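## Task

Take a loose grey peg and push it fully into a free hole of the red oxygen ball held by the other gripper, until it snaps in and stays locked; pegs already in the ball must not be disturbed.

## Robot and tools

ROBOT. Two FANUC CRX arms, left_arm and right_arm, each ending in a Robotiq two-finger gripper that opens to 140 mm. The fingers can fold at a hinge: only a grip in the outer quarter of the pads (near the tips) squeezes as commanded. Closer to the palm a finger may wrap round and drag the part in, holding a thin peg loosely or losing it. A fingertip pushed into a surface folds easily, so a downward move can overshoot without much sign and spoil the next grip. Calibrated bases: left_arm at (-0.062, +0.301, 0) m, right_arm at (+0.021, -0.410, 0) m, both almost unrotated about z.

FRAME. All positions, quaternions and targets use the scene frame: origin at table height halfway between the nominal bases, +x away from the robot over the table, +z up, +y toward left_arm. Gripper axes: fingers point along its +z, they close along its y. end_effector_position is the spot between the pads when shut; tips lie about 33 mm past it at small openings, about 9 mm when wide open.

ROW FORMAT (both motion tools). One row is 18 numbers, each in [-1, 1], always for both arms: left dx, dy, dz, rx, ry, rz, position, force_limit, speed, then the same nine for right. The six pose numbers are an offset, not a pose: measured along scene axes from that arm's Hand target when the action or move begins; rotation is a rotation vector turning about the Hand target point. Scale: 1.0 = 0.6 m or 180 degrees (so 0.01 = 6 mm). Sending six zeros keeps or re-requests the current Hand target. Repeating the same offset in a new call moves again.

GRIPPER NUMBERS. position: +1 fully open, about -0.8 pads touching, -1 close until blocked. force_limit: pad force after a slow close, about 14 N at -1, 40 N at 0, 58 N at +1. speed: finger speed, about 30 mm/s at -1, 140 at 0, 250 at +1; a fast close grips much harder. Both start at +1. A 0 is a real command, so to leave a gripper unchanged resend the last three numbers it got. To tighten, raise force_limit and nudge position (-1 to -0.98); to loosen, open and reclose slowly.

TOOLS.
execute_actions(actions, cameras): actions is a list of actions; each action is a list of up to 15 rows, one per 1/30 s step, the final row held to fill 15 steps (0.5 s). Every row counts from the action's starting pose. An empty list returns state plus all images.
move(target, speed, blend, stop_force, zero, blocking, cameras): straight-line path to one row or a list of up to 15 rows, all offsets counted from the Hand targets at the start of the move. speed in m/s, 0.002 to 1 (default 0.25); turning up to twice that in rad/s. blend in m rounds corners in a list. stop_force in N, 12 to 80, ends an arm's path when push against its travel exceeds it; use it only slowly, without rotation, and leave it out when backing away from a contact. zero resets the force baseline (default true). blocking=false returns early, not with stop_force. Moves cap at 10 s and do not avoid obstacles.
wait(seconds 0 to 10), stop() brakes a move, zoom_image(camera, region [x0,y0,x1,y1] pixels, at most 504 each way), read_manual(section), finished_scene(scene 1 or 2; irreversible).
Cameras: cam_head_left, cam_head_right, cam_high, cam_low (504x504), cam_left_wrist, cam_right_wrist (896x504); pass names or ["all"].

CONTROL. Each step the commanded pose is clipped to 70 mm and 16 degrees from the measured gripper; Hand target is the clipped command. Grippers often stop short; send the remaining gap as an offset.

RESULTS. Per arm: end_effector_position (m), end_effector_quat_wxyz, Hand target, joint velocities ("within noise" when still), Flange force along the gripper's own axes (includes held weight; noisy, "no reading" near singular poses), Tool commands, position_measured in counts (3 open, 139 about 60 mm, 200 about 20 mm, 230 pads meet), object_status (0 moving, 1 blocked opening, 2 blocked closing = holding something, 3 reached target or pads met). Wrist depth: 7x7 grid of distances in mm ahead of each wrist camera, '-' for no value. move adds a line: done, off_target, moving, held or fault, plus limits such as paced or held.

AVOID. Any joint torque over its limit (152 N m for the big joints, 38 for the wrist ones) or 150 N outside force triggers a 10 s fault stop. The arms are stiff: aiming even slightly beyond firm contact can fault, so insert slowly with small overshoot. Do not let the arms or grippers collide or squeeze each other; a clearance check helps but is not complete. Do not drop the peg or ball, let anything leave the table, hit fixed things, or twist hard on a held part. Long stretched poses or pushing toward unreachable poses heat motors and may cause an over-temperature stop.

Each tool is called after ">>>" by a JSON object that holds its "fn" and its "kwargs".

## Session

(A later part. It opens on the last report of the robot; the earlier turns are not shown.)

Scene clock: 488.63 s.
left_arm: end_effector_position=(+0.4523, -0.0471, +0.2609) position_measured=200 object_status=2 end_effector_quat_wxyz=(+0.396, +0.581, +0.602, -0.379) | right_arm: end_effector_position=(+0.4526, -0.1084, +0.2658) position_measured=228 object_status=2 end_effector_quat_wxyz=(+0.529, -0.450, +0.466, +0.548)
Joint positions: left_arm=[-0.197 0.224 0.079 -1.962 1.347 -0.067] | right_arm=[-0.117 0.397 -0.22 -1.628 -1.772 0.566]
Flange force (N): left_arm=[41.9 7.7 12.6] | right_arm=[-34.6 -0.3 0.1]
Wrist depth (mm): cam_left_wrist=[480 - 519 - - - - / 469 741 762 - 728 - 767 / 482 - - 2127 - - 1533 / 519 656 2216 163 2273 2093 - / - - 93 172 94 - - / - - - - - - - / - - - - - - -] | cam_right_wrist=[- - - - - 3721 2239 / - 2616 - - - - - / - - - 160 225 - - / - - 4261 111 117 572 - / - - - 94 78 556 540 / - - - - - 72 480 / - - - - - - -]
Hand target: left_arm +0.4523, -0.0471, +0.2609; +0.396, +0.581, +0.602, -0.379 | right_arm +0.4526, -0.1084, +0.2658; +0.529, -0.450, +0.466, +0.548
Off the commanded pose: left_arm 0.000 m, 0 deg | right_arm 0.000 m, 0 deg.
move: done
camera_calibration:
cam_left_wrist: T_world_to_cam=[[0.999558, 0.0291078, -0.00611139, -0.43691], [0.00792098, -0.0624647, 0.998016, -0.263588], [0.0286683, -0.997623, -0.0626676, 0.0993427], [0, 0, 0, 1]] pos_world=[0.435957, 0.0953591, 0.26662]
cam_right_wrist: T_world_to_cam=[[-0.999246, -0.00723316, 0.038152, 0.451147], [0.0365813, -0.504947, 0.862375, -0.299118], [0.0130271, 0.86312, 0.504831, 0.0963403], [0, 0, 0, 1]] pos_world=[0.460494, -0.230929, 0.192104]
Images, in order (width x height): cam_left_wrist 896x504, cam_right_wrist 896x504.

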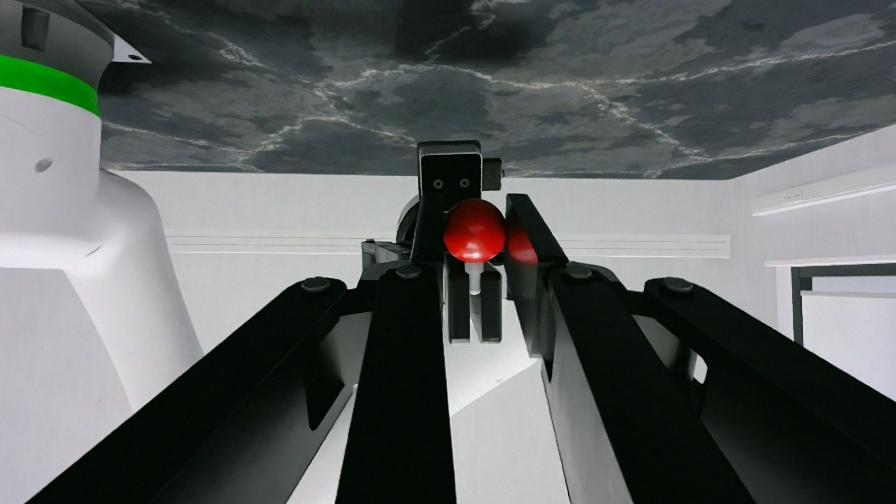

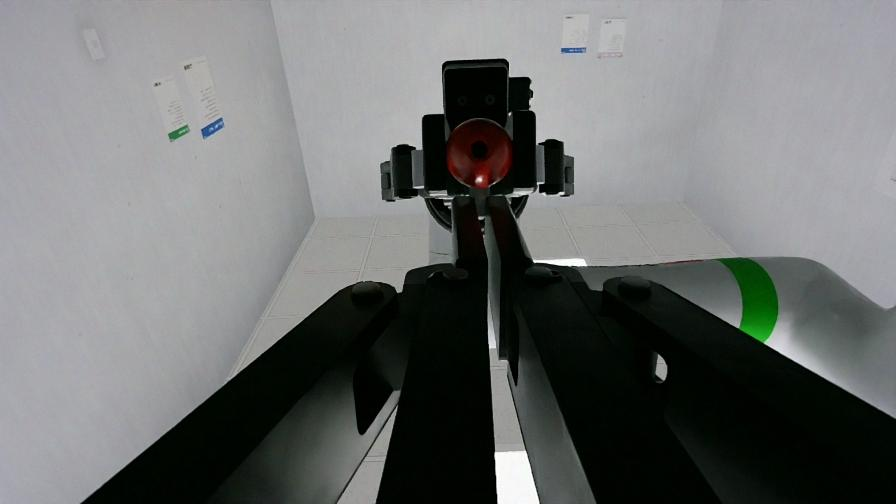

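>>> {"fn": "move", "kwargs": {"target": [0,0,0,0,0,0,-1,0.6,-1,-0.0001,0.0004,-0.0024,0,0,0,-1,1,0.1], "speed": 0.004, "stop_force": 25, "cameras": ["cam_right_wrist","cam_left_wrist"]}}

>>> {"fn": "zoom_image", "kwargs": {"camera": "cam_right_wrist", "region": [420, 80, 540, 220]}}

>>> {"fn": "zoom_image", "kwargs": {"camera": "cam_left_wrist", "region": [420, 190, 540, 330]}}

Scene clock: 496.90 s.
left_arm: end_effector_position=(+0.4523, -0.0471, +0.2609) position_measured=200 object_status=2 end_effector_quat_wxyz=(+0.396, +0.581, +0.602, -0.379) | right_arm: end_effector_position=(+0.4526, -0.1081, +0.2644) position_measured=228 object_status=2 end_effector_quat_wxyz=(+0.529, -0.450, +0.466, +0.548)
Joint positions: left_arm=[-0.197 0.224 0.079 -1.962 1.347 -0.067] | right_arm=[-0.116 0.4 -0.221 -1.628 -1.772 0.57]
Flange force (N): left_arm=[57.2 5.3 15.2] | right_arm=[-50.3 -1.4 -1.6]
Wrist depth (mm): cam_left_wrist=[472 - - - - 525 542 / 484 747 819 783 783 767 - / 486 2376 2419 942 - - - / 536 2313 2198 133 134 2488 2029 / 2127 - 93 172 94 88 - / - - - - - - - / - - - - - - -] | cam_right_wrist=[- - - 4064 4064 - - / - - - 157 4331 3943 2968 / - - - 159 229 - 2277 / - - 4128 111 584 583 2516 / 1761 - - 94 78 554 533 / - - - - - 72 483 / - - - - - - -]
Hand target: left_arm +0.4523, -0.0471, +0.2609; +0.396, +0.581, +0.602, -0.379 | right_arm +0.4526, -0.1081, +0.2644; +0.529, -0.450, +0.466, +0.548
Off the commanded pose: left_arm 0.000 m, 0 deg | right_arm 0.000 m, 0 deg.
move: done
camera_calibration:
cam_left_wrist: T_world_to_cam=[[0.999557, 0.0291135, -0.00621112, -0.436884], [0.00802079, -0.0624604, 0.998015, -0.263631], [0.0286677, -0.997623, -0.0626662, 0.0993426], [0, 0, 0, 1]] pos_world=[0.435957, 0.0953591, 0.26662]
cam_right_wrist: T_world_to_cam=[[-0.999246, -0.00723316, 0.038152, 0.451102], [0.0365813, -0.504947, 0.862375, -0.297806], [0.0130271, 0.86312, 0.504831, 0.0968757], [0, 0, 0, 1]] pos_world=[0.460394, -0.230729, 0.190704]
Images, in order (width x height): cam_left_wrist 896x504, cam_right_wrist 896x504.

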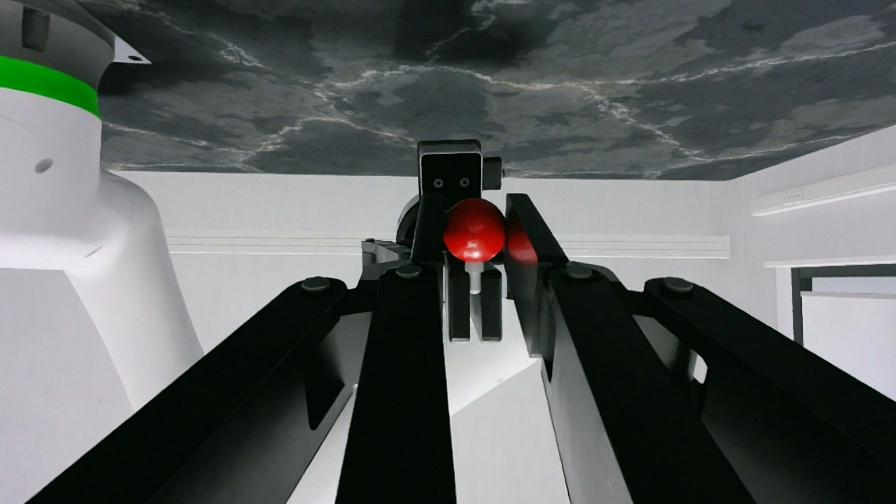

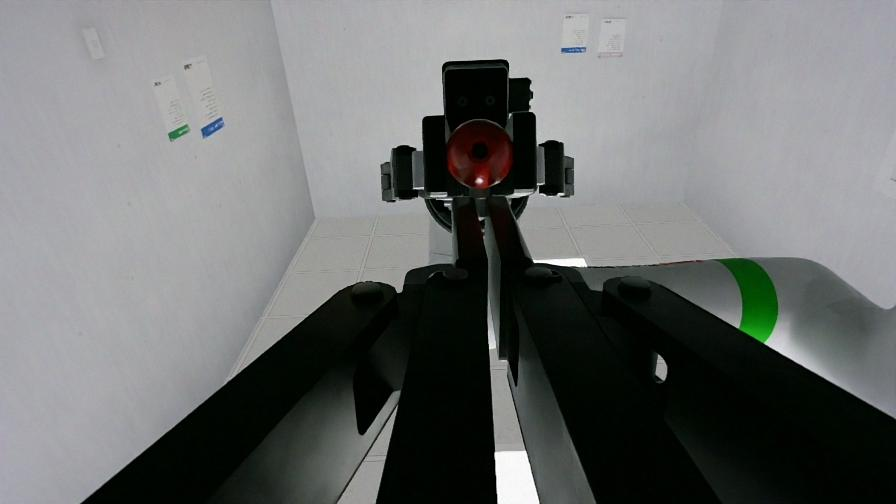

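Scaled by 3.600 from the camera's 896x504 image, which has a finer 1280x720 frame.

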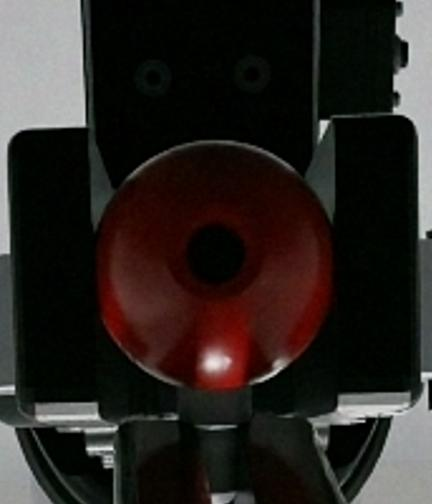

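Scaled by 3.600 from the camera's 896x504 image, which has a finer 1280x720 frame.

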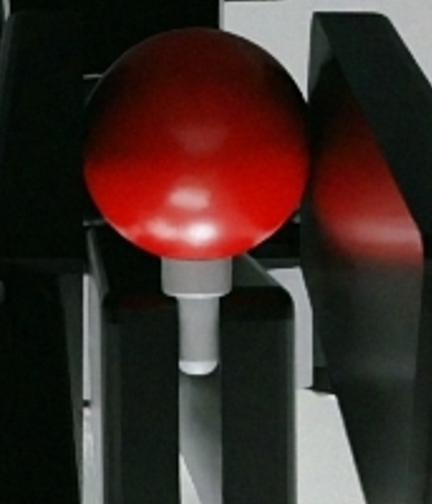

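>>> {"fn": "move", "kwargs": {"target": [0,0,0,0,0,0,-1,0.6,-1,0.0002,-0.0009,0.0054,0,0,0,-1,1,0.1], "speed": 0.01, "cameras": ["cam_right_wrist","cam_left_wrist"]}}

>>> {"fn": "zoom_image", "kwargs": {"camera": "cam_left_wrist", "region": [420, 190, 540, 330]}}

>>> {"fn": "zoom_image", "kwargs": {"camera": "cam_right_wrist", "region": [420, 80, 540, 220]}}

Scene clock: 502.33 s.
left_arm: end_effector_position=(+0.4523, -0.0472, +0.2611) position_measured=200 object_status=2 end_effector_quat_wxyz=(+0.396, +0.581, +0.602, -0.379) | right_arm: end_effector_position=(+0.4527, -0.1087, +0.2675) position_measured=228 object_status=2 end_effector_quat_wxyz=(+0.529, -0.450, +0.466, +0.548)
Joint positions: left_arm=[-0.197 0.224 0.079 -1.962 1.347 -0.067] | right_arm=[-0.118 0.394 -0.22 -1.629 -1.772 0.562]
Flange force (N): left_arm=[17.4 2.5 4.9] | right_arm=[-9.6 -5.0 -0.4]
Wrist depth (mm): cam_left_wrist=[471 - - - 486 - - / 468 - 760 - - 676 - / 483 - 1256 2776 2144 2465 - / 538 689 2465 134 2293 2536 - / 2179 - 94 172 94 - - / - - - - - - - / - - - - - - -] | cam_right_wrist=[- - - - - 5871 2642 / 1874 2752 - - - 4003 3669 / - - 3344 160 4403 - - / - 2811 - 112 3943 576 - / - - - 94 78 555 542 / - - - - - 72 480 / - - - - - - -]
Hand target: left_arm +0.4523, -0.0471, +0.2609; +0.396, +0.581, +0.602, -0.379 | right_arm +0.4527, -0.1087, +0.2676; +0.529, -0.450, +0.466, +0.548
Off the commanded pose: left_arm 0.000 m, 0 deg | right_arm 0.000 m, 0 deg.
move: done
camera_calibration:
cam_left_wrist: T_world_to_cam=[[0.999555, 0.0292003, -0.00601762, -0.43694], [0.00782175, -0.0620692, 0.998041, -0.263695], [0.0287696, -0.997645, -0.06227, 0.0991011], [0, 0, 0, 1]] pos_world=[0.435957, 0.0952592, 0.26672]
cam_right_wrist: T_world_to_cam=[[-0.999242, -0.00727658, 0.0382381, 0.451051], [0.0366793, -0.50483, 0.862439, -0.300766], [0.0130281, 0.863188, 0.504714, 0.0957789], [0, 0, 0, 1]] pos_world=[0.460493, -0.231229, 0.193804]
Images, in order (width x height): cam_left_wrist 896x504, cam_right_wrist 896x504.

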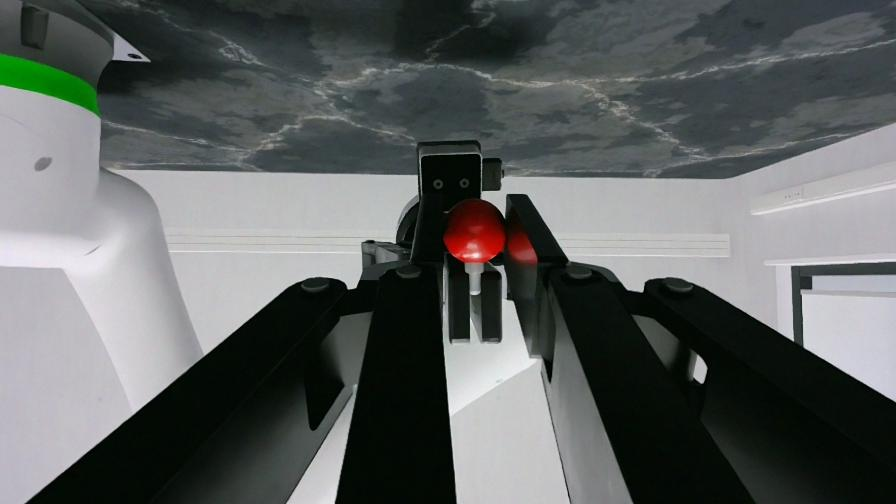

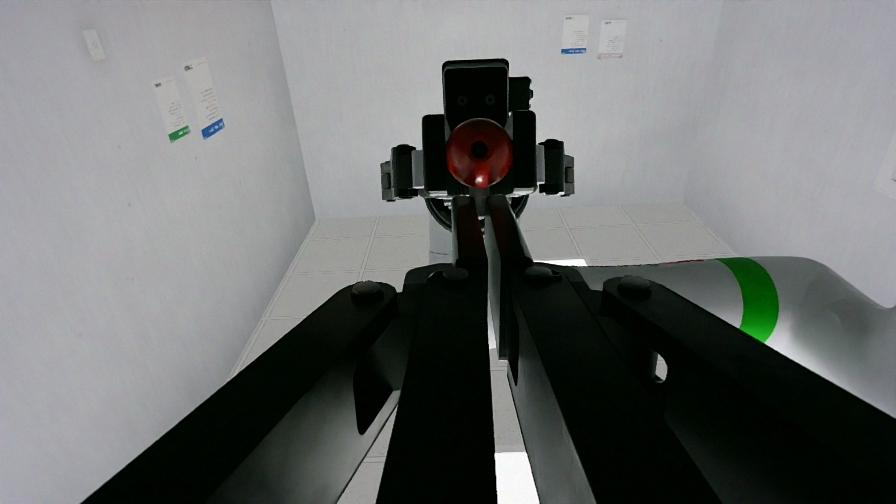

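Scaled by 3.600 from the camera's 896x504 image, which has a finer 1280x720 frame.

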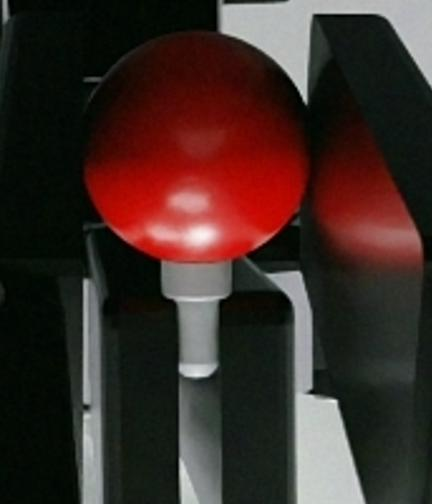

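Scaled by 3.600 from the camera's 896x504 image, which has a finer 1280x720 frame.

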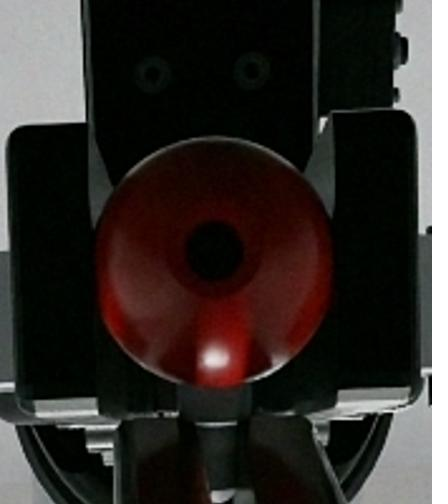

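>>> {"fn": "move", "kwargs": {"target": [0,0,0,0,0,0,-1,0.6,-1,0.0002,-0.0008,0.0049,0,0,0,-1,1,0.1], "speed": 0.01, "cameras": ["cam_right_wrist","cam_left_wrist"]}}

>>> {"fn": "zoom_image", "kwargs": {"camera": "cam_left_wrist", "region": [420, 190, 540, 330]}}

>>> {"fn": "zoom_image", "kwargs": {"camera": "cam_right_wrist", "region": [420, 80, 540, 220]}}

Scene clock: 505.90 s.
left_arm: end_effector_position=(+0.4523, -0.0471, +0.2610) position_measured=200 object_status=2 end_effector_quat_wxyz=(+0.396, +0.581, +0.602, -0.379) | right_arm: end_effector_position=(+0.4528, -0.1091, +0.2706) position_measured=228 object_status=2 end_effector_quat_wxyz=(+0.529, -0.450, +0.466, +0.548)
Joint positions: left_arm=[-0.197 0.224 0.079 -1.962 1.347 -0.067] | right_arm=[-0.119 0.387 -0.219 -1.63 -1.773 0.555]
Flange force (N): left_arm=[3.0 3.1 1.3] | right_arm=[5.6 -5.3 0.2]
Wrist depth (mm): cam_left_wrist=[470 - - - 565 - 531 / 468 - - 913 - - - / 480 2355 - 973 2664 2488 1983 / 537 2313 2273 160 134 - - / 613 - 94 172 94 - - / - - - - - - - / - - - - - - -] | cam_right_wrist=[- - - - - - - / - 2616 - 153 - - 2669 / - - - 164 232 - - / - - - 112 565 563 - / - - - 94 78 550 540 / - - - - - 72 478 / - - - - - - -]
Hand target: left_arm +0.4523, -0.0471, +0.2609; +0.396, +0.581, +0.602, -0.379 | right_arm +0.4528, -0.1091, +0.2706; +0.529, -0.450, +0.466, +0.548
Off the commanded pose: left_arm 0.000 m, 0 deg | right_arm 0.000 m, 0 deg.
move: done
camera_calibration:
cam_left_wrist: T_world_to_cam=[[0.999558, 0.0291078, -0.00611139, -0.43701], [0.00792098, -0.0624647, 0.998016, -0.263588], [0.0286683, -0.997623, -0.0626676, 0.0993398], [0, 0, 0, 1]] pos_world=[0.436057, 0.0953591, 0.26662]
cam_right_wrist: T_world_to_cam=[[-0.999246, -0.00723908, 0.0381534, 0.451156], [0.0365844, -0.505022, 0.862331, -0.303679], [0.0130259, 0.863076, 0.504906, 0.0945804], [0, 0, 0, 1]] pos_world=[0.460694, -0.231729, 0.196904]
Images, in order (width x height): cam_left_wrist 896x504, cam_right_wrist 896x504.

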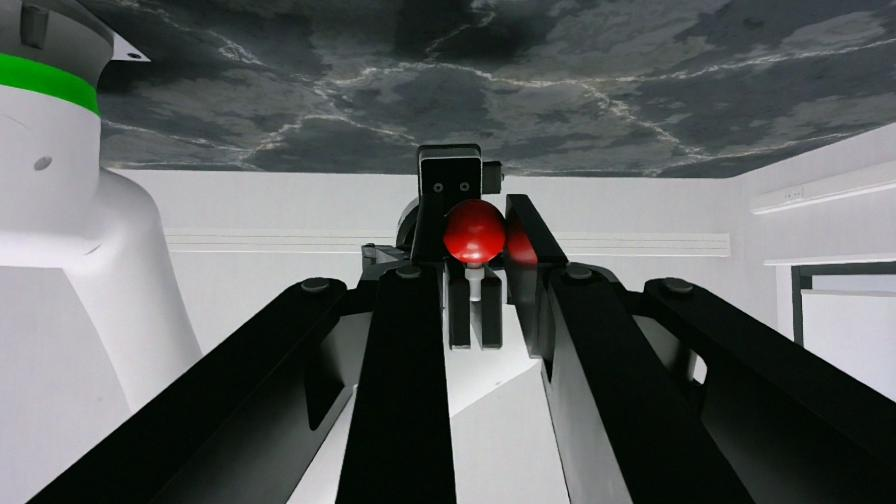

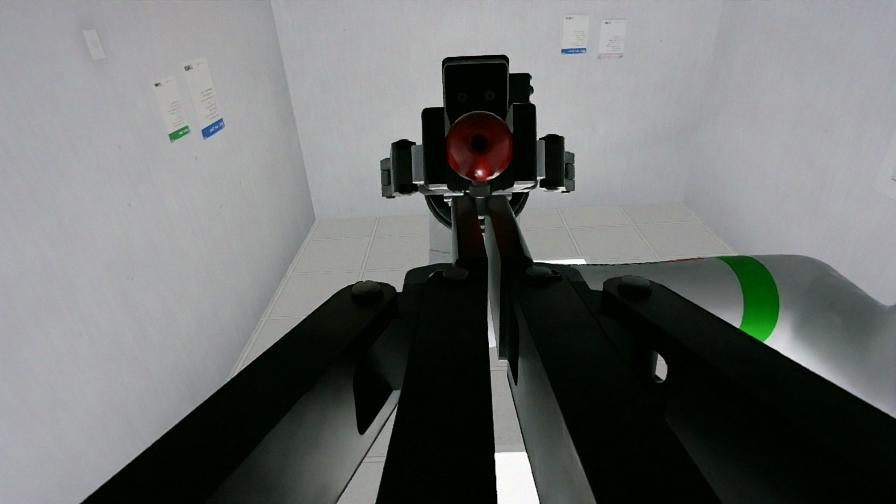

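Scaled by 3.600 from the camera's 896x504 image, which has a finer 1280x720 frame.

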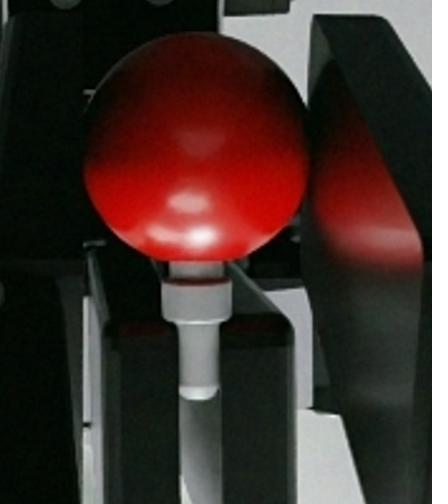

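Scaled by 3.600 from the camera's 896x504 image, which has a finer 1280x720 frame.

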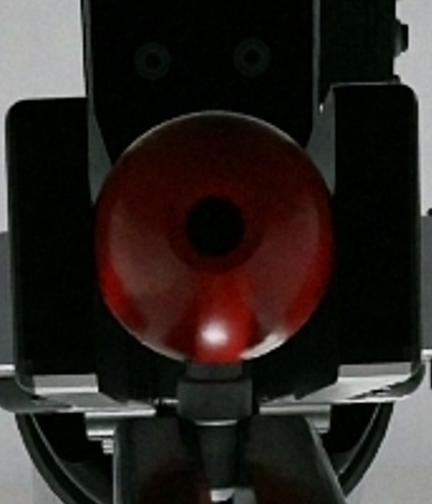

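>>> {"fn": "move", "kwargs": {"target": [0,0,0,0,0,0,-0.98,1,-1,0,0,0,0,0,0,-1,1,0.1], "speed": 0.02}}

>>> {"fn": "move", "kwargs": {"target": [0,0,0,0,0,0,-0.98,1,-1,-0.0006,0.0027,-0.0164,0,0,0,-1,1,0.1], "speed": 0.006, "stop_force": 75, "cameras": ["cam_right_wrist","cam_left_wrist"]}}

>>> {"fn": "zoom_image", "kwargs": {"camera": "cam_right_wrist", "region": [420, 80, 540, 220]}}

>>> {"fn": "zoom_image", "kwargs": {"camera": "cam_left_wrist", "region": [420, 190, 540, 330]}}

Scene clock: 526.07 s.
left_arm: end_effector_position=(+0.4523, -0.0471, +0.2609) position_measured=201 object_status=2 end_effector_quat_wxyz=(+0.396, +0.581, +0.602, -0.379) | right_arm: end_effector_position=(+0.4528, -0.1091, +0.2706) position_measured=228 object_status=2 end_effector_quat_wxyz=(+0.529, -0.450, +0.466, +0.548)
Joint positions: left_arm=[-0.197 0.224 0.079 -1.962 1.347 -0.067] | right_arm=[-0.119 0.387 -0.219 -1.629 -1.773 0.555]
Flange force (N): left_arm=[2.5 3.2 1.1] | right_arm=[5.1 -5.4 0.3]
Wrist depth (mm): cam_left_wrist=[475 - - 566 531 - 568 / 484 794 - 758 773 814 - / 499 1137 - 1022 1034 2747 2719 / 537 659 2144 134 2397 2664 - / - - 94 172 94 - - / - - - - - - - / - - - - - - -] | cam_right_wrist=[- - - - - - 3037 / - 2565 - 153 5504 - 2811 / - - - 159 4478 - - / - - - 112 572 582 578 / - - - 93 78 555 539 / - - - - - 72 477 / - - - - - - -]
Hand target: left_arm +0.4523, -0.0471, +0.2609; +0.396, +0.581, +0.602, -0.379 | right_arm +0.4528, -0.1091, +0.2706; +0.529, -0.450, +0.466, +0.548
Off the commanded pose: left_arm 0.000 m, 0 deg | right_arm 0.000 m, 0 deg.
move: done

Scene clock: 528.37 s.
left_arm: end_effector_position=(+0.4523, -0.0471, +0.2609) position_measured=201 object_status=2 end_effector_quat_wxyz=(+0.396, +0.581, +0.602, -0.379) | right_arm: end_effector_position=(+0.4525, -0.1075, +0.2607) position_measured=228 object_status=2 end_effector_quat_wxyz=(+0.529, -0.450, +0.466, +0.548)
Joint positions: left_arm=[-0.197 0.224 0.079 -1.962 1.347 -0.067] | right_arm=[-0.115 0.408 -0.222 -1.627 -1.771 0.579]
Flange force (N): left_arm=[68.0 1.1 15.3] | right_arm=[-60.8 -4.0 -4.0]
Wrist depth (mm): cam_left_wrist=[475 - - - - - - / 474 829 843 - - 797 - / 482 - - - 1162 1117 - / 511 689 2313 170 132 2465 2162 / 2419 - 93 172 94 88 - / - - - - - - - / - - - - - - -] | cam_right_wrist=[- - - - - - - / - 2064 - - - - - / - - - 161 232 - 2516 / - - - 111 101 582 584 / - - - 94 78 555 546 / - - - - - 72 479 / - - - - - - -]
Hand target: left_arm +0.4523, -0.0471, +0.2609; +0.396, +0.581, +0.602, -0.379 | right_arm +0.4525, -0.1075, +0.2607; +0.529, -0.450, +0.466, +0.548
Off the commanded pose: left_arm 0.000 m, 0 deg | right_arm 0.000 m, 0 deg.
move: done
camera_calibration:
cam_left_wrist: T_world_to_cam=[[0.999558, 0.0291074, -0.00611431, -0.43691], [0.007921, -0.0623649, 0.998022, -0.263599], [0.0286685, -0.997629, -0.0625679, 0.0993166], [0, 0, 0, 1]] pos_world=[0.435957, 0.0953591, 0.26662]
cam_right_wrist: T_world_to_cam=[[-0.999247, -0.00732045, 0.0381035, 0.451137], [0.0365835, -0.504944, 0.862377, -0.294309], [0.0129271, 0.863121, 0.504831, 0.0982731], [0, 0, 0, 1]] pos_world=[0.460294, -0.230129, 0.187004]
Images, in order (width x height): cam_left_wrist 896x504, cam_right_wrist 896x504.

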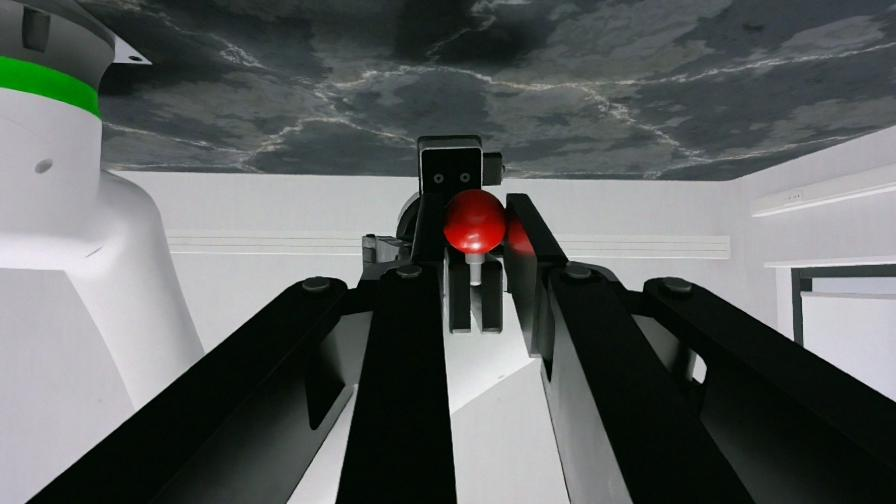

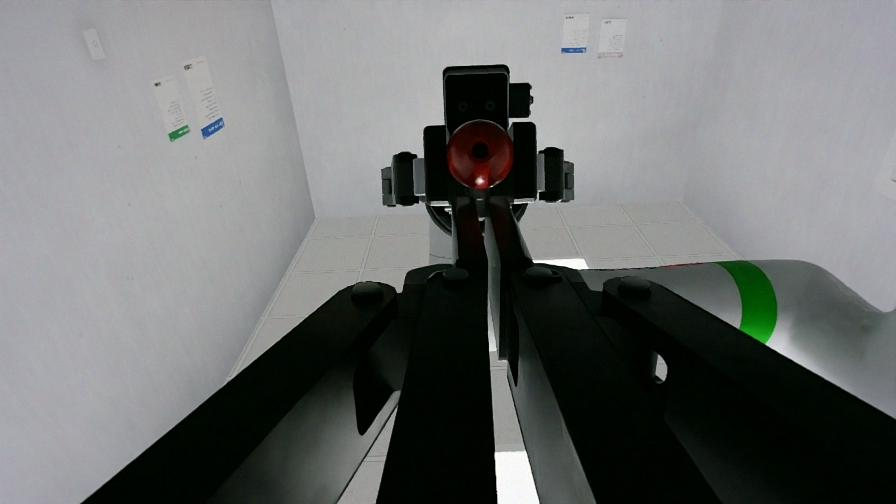

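Scaled by 3.600 from the camera's 896x504 image, which has a finer 1280x720 frame.

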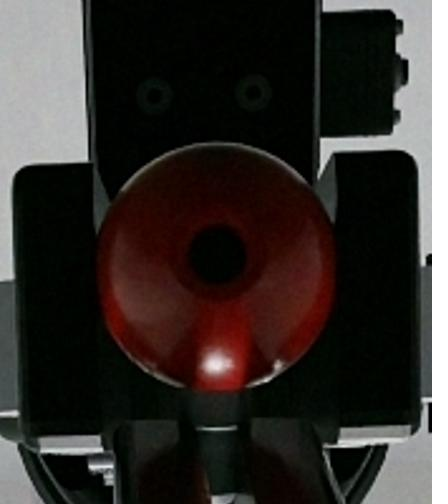

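Scaled by 3.600 from the camera's 896x504 image, which has a finer 1280x720 frame.

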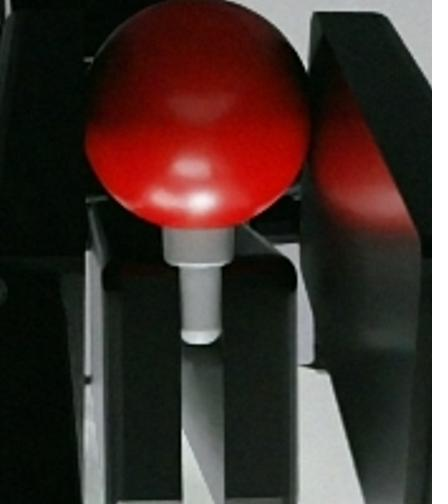

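>>> {"fn": "move", "kwargs": {"target": [0,0,0,0,0,0,-0.98,1,-1,0.0004,-0.0018,0.0109,0,0,0,-1,1,0.1], "speed": 0.01, "cameras": ["cam_right_wrist","cam_left_wrist"]}}

>>> {"fn": "zoom_image", "kwargs": {"camera": "cam_right_wrist", "region": [420, 80, 540, 220]}}

>>> {"fn": "zoom_image", "kwargs": {"camera": "cam_left_wrist", "region": [420, 190, 540, 330]}}

Scene clock: 532.90 s.
left_arm: end_effector_position=(+0.4523, -0.0471, +0.2610) position_measured=201 object_status=2 end_effector_quat_wxyz=(+0.396, +0.581, +0.602, -0.379) | right_arm: end_effector_position=(+0.4527, -0.1086, +0.2673) position_measured=228 object_status=2 end_effector_quat_wxyz=(+0.529, -0.450, +0.466, +0.548)
Joint positions: left_arm=[-0.197 0.224 0.079 -1.962 1.348 -0.067] | right_arm=[-0.118 0.394 -0.22 -1.629 -1.772 0.563]
Flange force (N): left_arm=[3.6 0.0 0.0] | right_arm=[5.5 -6.8 -1.3]
Wrist depth (mm): cam_left_wrist=[473 517 542 528 - - - / 472 - 797 771 717 806 751 / 483 - - 1103 1215 1081 - / 540 631 - 134 2334 2512 - / 598 - 94 172 94 - 2273 / - - - - - - - / - - - - - - -] | cam_right_wrist=[- - - - 3523 4128 3037 / - - 5180 155 - 3829 2968 / - - - 159 230 - - / - - 5284 112 109 582 587 / - - - 94 78 565 545 / 1582 - - - - 72 479 / - - - - - - -]
Hand target: left_arm +0.4523, -0.0471, +0.2609; +0.396, +0.581, +0.602, -0.379 | right_arm +0.4527, -0.1086, +0.2673; +0.529, -0.450, +0.466, +0.548
Off the commanded pose: left_arm 0.000 m, 0 deg | right_arm 0.000 m, 0 deg.
move: done
camera_calibration:
cam_left_wrist: T_world_to_cam=[[0.999559, 0.0290964, -0.00591193, -0.437063], [0.00772135, -0.0624731, 0.998017, -0.2636], [0.0286693, -0.997622, -0.0626703, 0.0993463], [0, 0, 0, 1]] pos_world=[0.436057, 0.0953591, 0.26672]
cam_right_wrist: T_world_to_cam=[[-0.999251, -0.00727771, 0.0380177, 0.451106], [0.0364868, -0.505019, 0.862337, -0.300479], [0.0129238, 0.863078, 0.504906, 0.0957787], [0, 0, 0, 1]] pos_world=[0.460494, -0.231129, 0.193604]
Images, in order (width x height): cam_left_wrist 896x504, cam_right_wrist 896x504.

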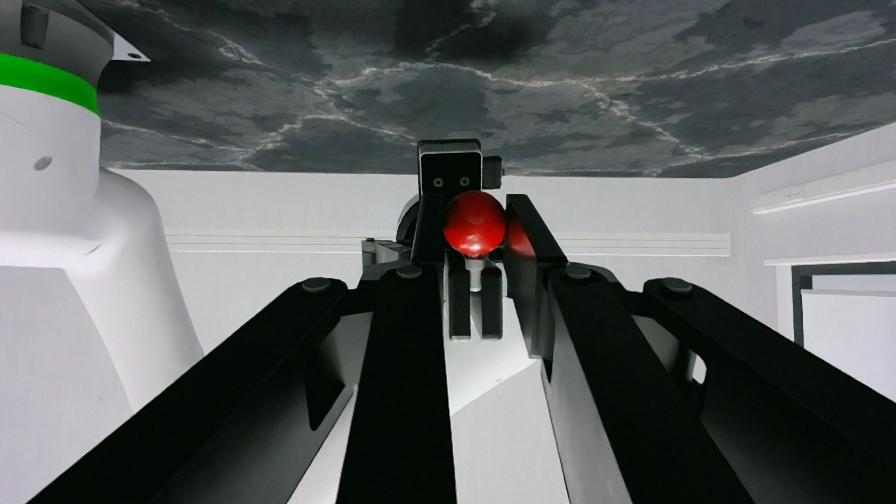

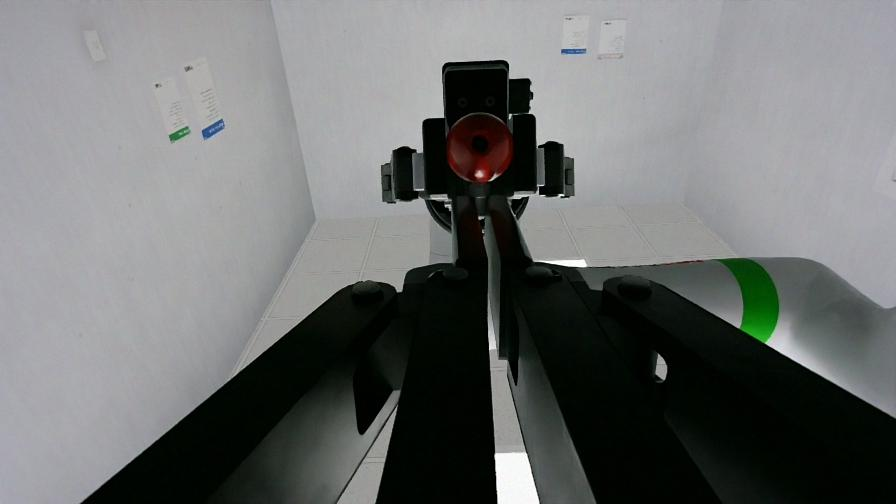

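Scaled by 3.600 from the camera's 896x504 image, which has a finer 1280x720 frame.

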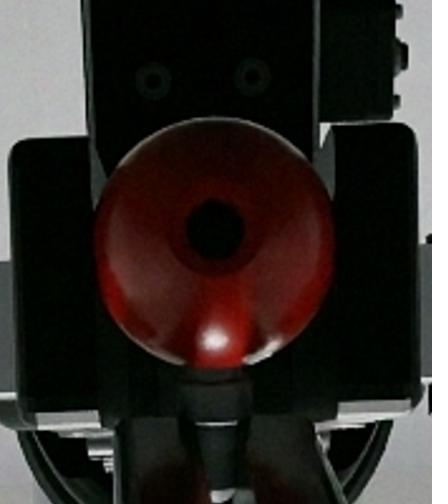

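Scaled by 3.600 from the camera's 896x504 image, which has a finer 1280x720 frame.

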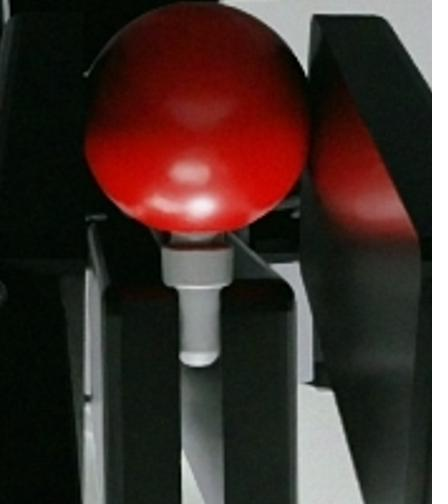

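>>> {"fn": "move", "kwargs": {"target": [0,0,0,0,0,0,-0.98,1,-1,0.0001,-0.0006,0.0036,0,0,0,-1,1,0.1], "speed": 0.01}}

>>> {"fn": "move", "kwargs": {"target": [0,0,0,0,0,0,-0.98,1,-1,0,0,0,0,0,0,-0.67,1,-1], "speed": 0.01, "cameras": ["cam_right_wrist","cam_left_wrist"]}}

>>> {"fn": "zoom_image", "kwargs": {"camera": "cam_right_wrist", "region": [420, 80, 540, 220]}}

>>> {"fn": "zoom_image", "kwargs": {"camera": "cam_left_wrist", "region": [420, 190, 540, 330]}}

Scene clock: 567.30 s.
left_arm: end_effector_position=(+0.4523, -0.0471, +0.2609) position_measured=201 object_status=2 end_effector_quat_wxyz=(+0.396, +0.581, +0.602, -0.379) | right_arm: end_effector_position=(+0.4528, -0.1089, +0.2694) position_measured=228 object_status=2 end_effector_quat_wxyz=(+0.529, -0.450, +0.466, +0.548)
Joint positions: left_arm=[-0.197 0.224 0.079 -1.962 1.347 -0.067] | right_arm=[-0.119 0.39 -0.219 -1.629 -1.773 0.557]
Flange force (N): left_arm=[2.5 1.6 0.1] | right_arm=[6.1 -6.1 -0.8]
Wrist depth (mm): cam_left_wrist=[479 536 - - 570 - - / 481 721 - - - 891 - / 483 3425 2273 2442 2637 2355 - / 543 639 2334 134 2313 2273 - / 2442 - 94 172 94 - 1953 / - - - - - - - / - - - - - - -] | cam_right_wrist=[- - - - - 4718 3344 / - - - 154 - - 2446 / - - - 163 227 - - / - - 4803 111 566 579 - / - - - 94 78 557 535 / - - - - - 72 479 / - - - - - - -]
Hand target: left_arm +0.4523, -0.0471, +0.2609; +0.396, +0.581, +0.602, -0.379 | right_arm +0.4528, -0.1090, +0.2694; +0.529, -0.450, +0.466, +0.548
Off the commanded pose: left_arm 0.000 m, 0 deg | right_arm 0.000 m, 0 deg.
move: done

Scene clock: 567.90 s.
left_arm: end_effector_position=(+0.4523, -0.0471, +0.2609) position_measured=201 object_status=2 end_effector_quat_wxyz=(+0.396, +0.581, +0.602, -0.379) | right_arm: end_effector_position=(+0.4528, -0.1089, +0.2694) position_measured=213 object_status=0 end_effector_quat_wxyz=(+0.529, -0.450, +0.466, +0.548)
Joint positions: left_arm=[-0.197 0.224 0.079 -1.962 1.347 -0.067] | right_arm=[-0.119 0.39 -0.219 -1.629 -1.773 0.557]
Flange force (N): left_arm=[2.8 2.8 1.0] | right_arm=[5.5 -5.6 0.3]
Wrist depth (mm): cam_left_wrist=[477 - 535 519 - - 526 / 482 764 753 - 773 760 758 / 487 2488 2419 - 2963 1113 1819 / 535 645 2442 167 135 2442 - / 2254 - 94 172 94 - - / - - - - - - - / - - - - - - -] | cam_right_wrist=[- - - - - - - / - 2565 - - - 5621 - / - - - 164 229 - - / - - - 113 108 578 - / - - - 94 77 - 540 / - - - - - 73 - / - - - - - - -]
Hand target: left_arm +0.4523, -0.0471, +0.2609; +0.396, +0.581, +0.602, -0.379 | right_arm +0.4528, -0.1090, +0.2694; +0.529, -0.450, +0.466, +0.548
Off the commanded pose: left_arm 0.000 m, 0 deg | right_arm 0.000 m, 0 deg.
move: done
camera_calibration:
cam_left_wrist: T_world_to_cam=[[0.999558, 0.0291078, -0.00611139, -0.43691], [0.00792098, -0.0624647, 0.998016, -0.263588], [0.0286683, -0.997623, -0.0626676, 0.0993427], [0, 0, 0, 1]] pos_world=[0.435957, 0.0953591, 0.26662]
cam_right_wrist: T_world_to_cam=[[-0.999247, -0.00732044, 0.0381034, 0.451095], [0.0365835, -0.504944, 0.862377, -0.30253], [0.0129271, 0.863121, 0.504831, 0.0950856], [0, 0, 0, 1]] pos_world=[0.460594, -0.231529, 0.195704]
Images, in order (width x height): cam_left_wrist 896x504, cam_right_wrist 896x504.

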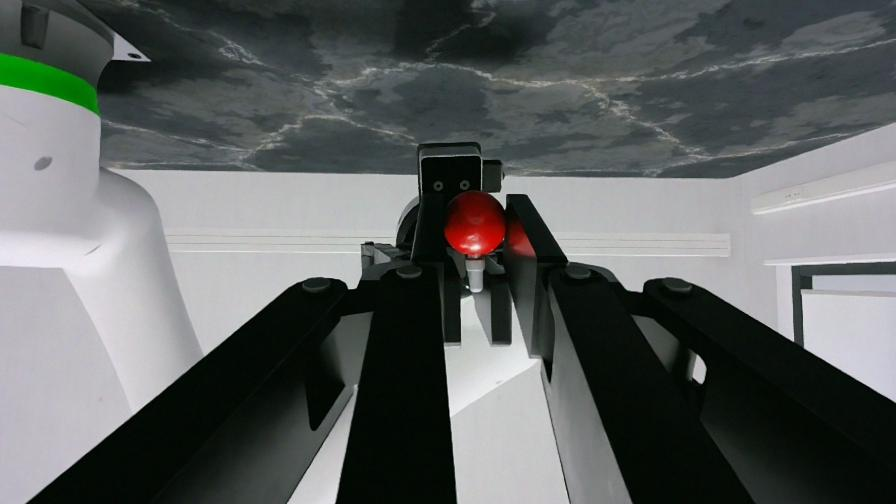

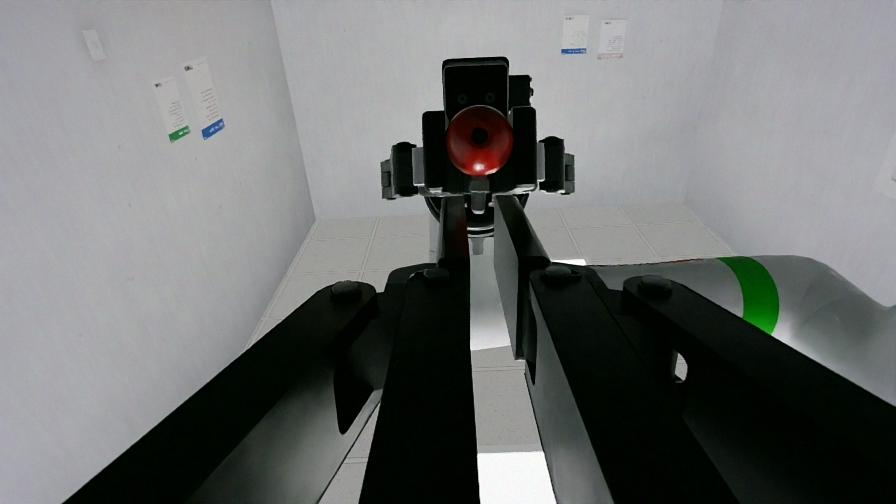

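Scaled by 3.600 from the camera's 896x504 image, which has a finer 1280x720 frame.

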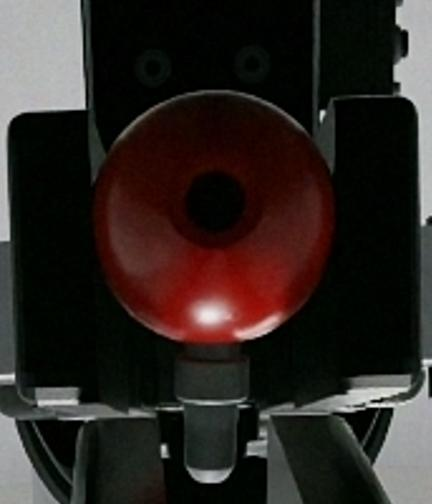

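Scaled by 3.600 from the camera's 896x504 image, which has a finer 1280x720 frame.

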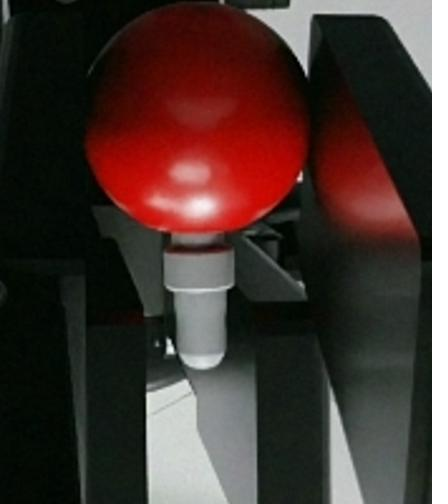

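>>> {"fn": "move", "kwargs": {"target": [[0,0,0,0,0,0,-0.98,1,-1,0.0018,-0.0082,0.0493,0,0,0,-0.67,1,-1],[0,0,0,0,0,0,-0.98,1,-1,0.003,-0.0852,0.1843,-0.4998,-0.0029,0.0173,-0.67,1,-1],[0,0,0,0,0,0,-0.98,1,-1,0.003,0.0267,0.0912,-0.4998,-0.0029,0.0173,-1,1,0]], "speed": [0.05,0.25,0.1], "blend": [0.0,0.01,0], "cameras": ["all"]}}

>>> {"fn": "zoom_image", "kwargs": {"camera": "cam_right_wrist", "region": [400, 100, 560, 260]}}

>>> {"fn": "zoom_image", "kwargs": {"camera": "cam_left_wrist", "region": [420, 190, 540, 330]}}

>>> {"fn": "zoom_image", "kwargs": {"camera": "cam_high", "region": [370, 190, 410, 230]}}

>>> {"fn": "zoom_image", "kwargs": {"camera": "cam_low", "region": [210, 190, 260, 240]}}

Scene clock: 595.47 s.
left_arm: end_effector_position=(+0.4523, -0.0471, +0.2609) position_measured=201 object_status=2 end_effector_quat_wxyz=(+0.396, +0.581, +0.602, -0.379) | right_arm: end_effector_position=(+0.4546, -0.0929, +0.3241) position_measured=233 object_status=3 end_effector_quat_wxyz=(-0.045, +0.706, -0.704, -0.069)
Joint positions: left_arm=[-0.197 0.224 0.079 -1.962 1.347 -0.067] | right_arm=[0.795 0.192 0.442 -0.141 -1.729 -0.806]
Flange force (N): left_arm=[2.6 1.9 1.5] | right_arm=[-5.4 -6.4 -3.1]
Wrist depth (mm): cam_left_wrist=[476 - - - 515 - 516 / 473 - - - - 751 - / 490 576 2355 - 2637 2216 - / 501 568 - 134 133 2355 - / - - 94 - 94 - - / - - - - - - - / - - - - - - -] | cam_right_wrist=[400 404 405 406 410 416 - / 426 427 435 441 442 445 - / - - 464 447 478 475 488 / - 518 504 112 511 534 514 / 553 - - 92 78 - - / - - - - - 71 579 / - - - - - - -]
Hand target: left_arm +0.4523, -0.0471, +0.2609; +0.396, +0.581, +0.602, -0.379 | right_arm +0.4546, -0.0929, +0.3241; -0.045, +0.706, -0.704, -0.069
Off the commanded pose: left_arm 0.000 m, 0 deg | right_arm 0.000 m, 0 deg.
move: done
camera_calibration:
cam_left_wrist: T_world_to_cam=[[0.999558, 0.0291078, -0.00611139, -0.43691], [0.00792098, -0.0624647, 0.998016, -0.263588], [0.0286683, -0.997623, -0.0626676, 0.0993427], [0, 0, 0, 1]] pos_world=[0.435957, 0.0953591, 0.26662]
cam_right_wrist: T_world_to_cam=[[-0.999346, -0.00231416, 0.0360734, 0.45212], [0.0162091, 0.863303, 0.504425, -0.0892435], [-0.0323096, 0.50468, -0.862701, 0.484175], [0, 0, 0, 1]] pos_world=[0.468914, -0.166263, 0.446405]

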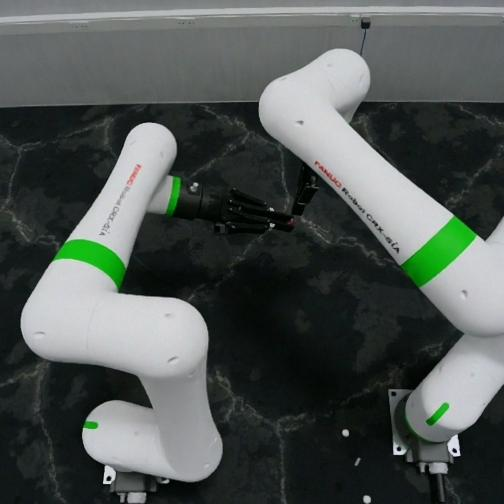

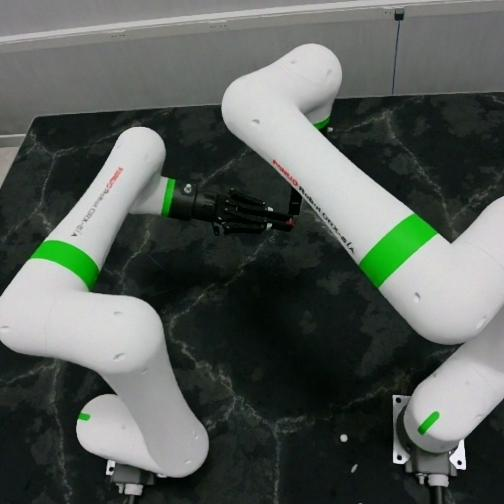

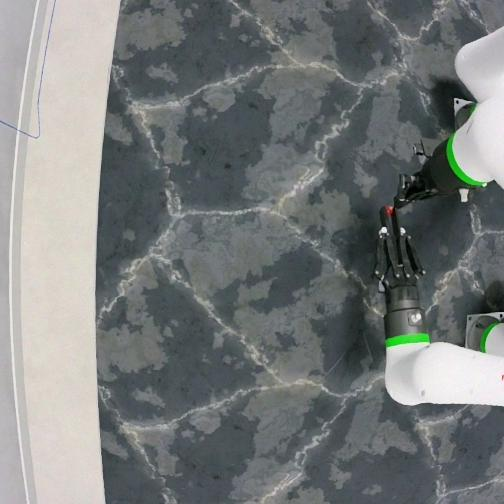

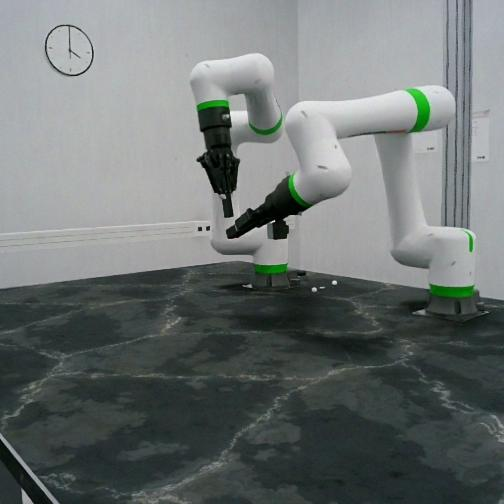

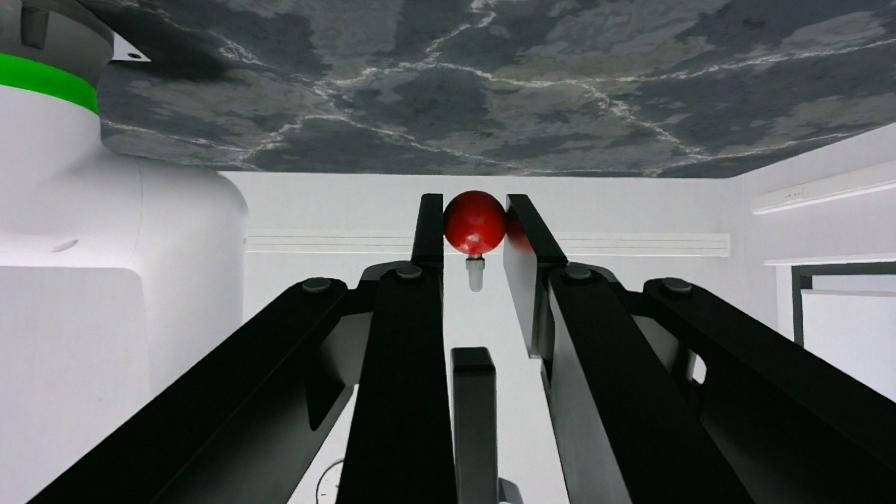

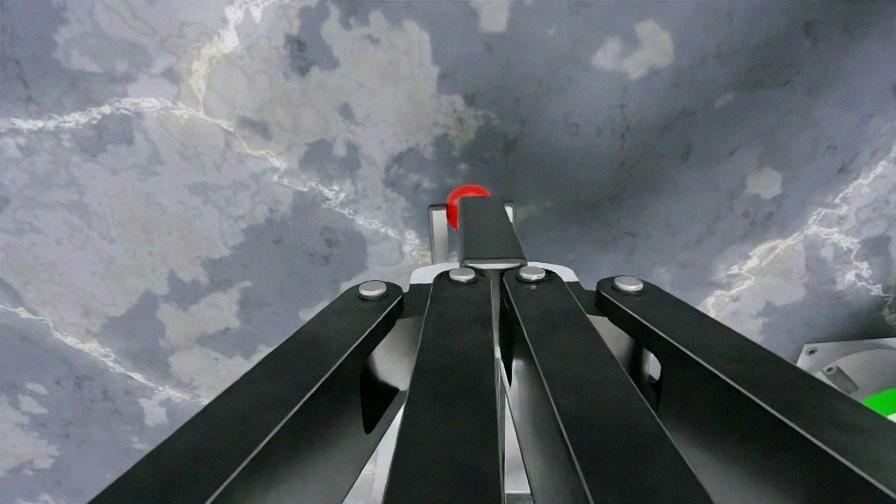

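Scaled by 3.150 from the camera's 896x504 image, which has a finer 1280x720 frame.

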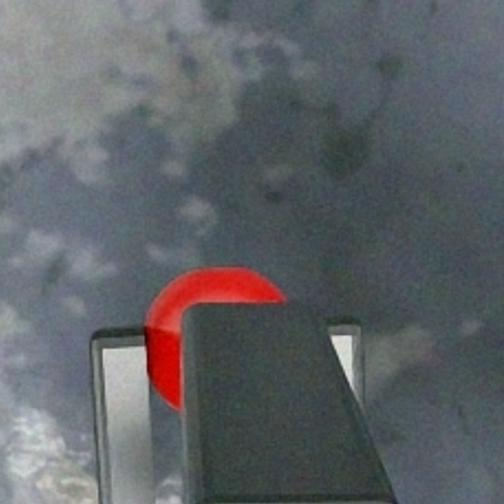

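Scaled by 3.600 from the camera's 896x504 image, which has a finer 1280x720 frame.

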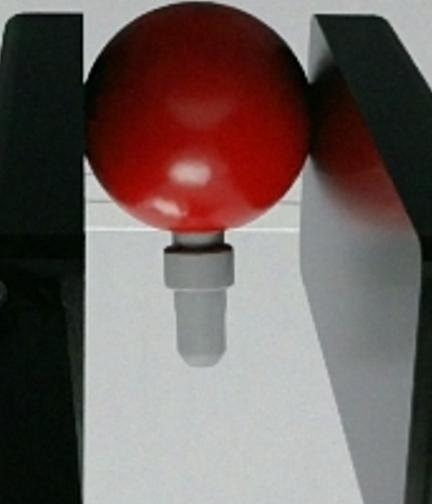

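Scaled by 12.600 from the camera's 504x504 image, which has a finer 720x720 frame.

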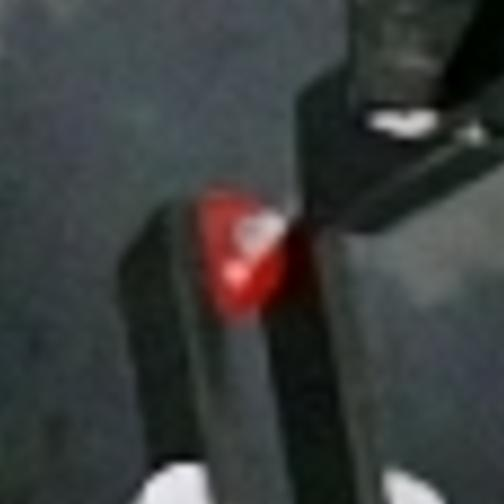

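Scaled by 10.080 from the camera's 504x504 image, which has a finer 720x720 frame.

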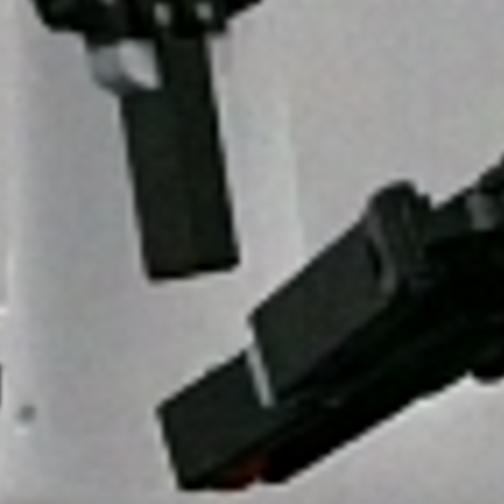

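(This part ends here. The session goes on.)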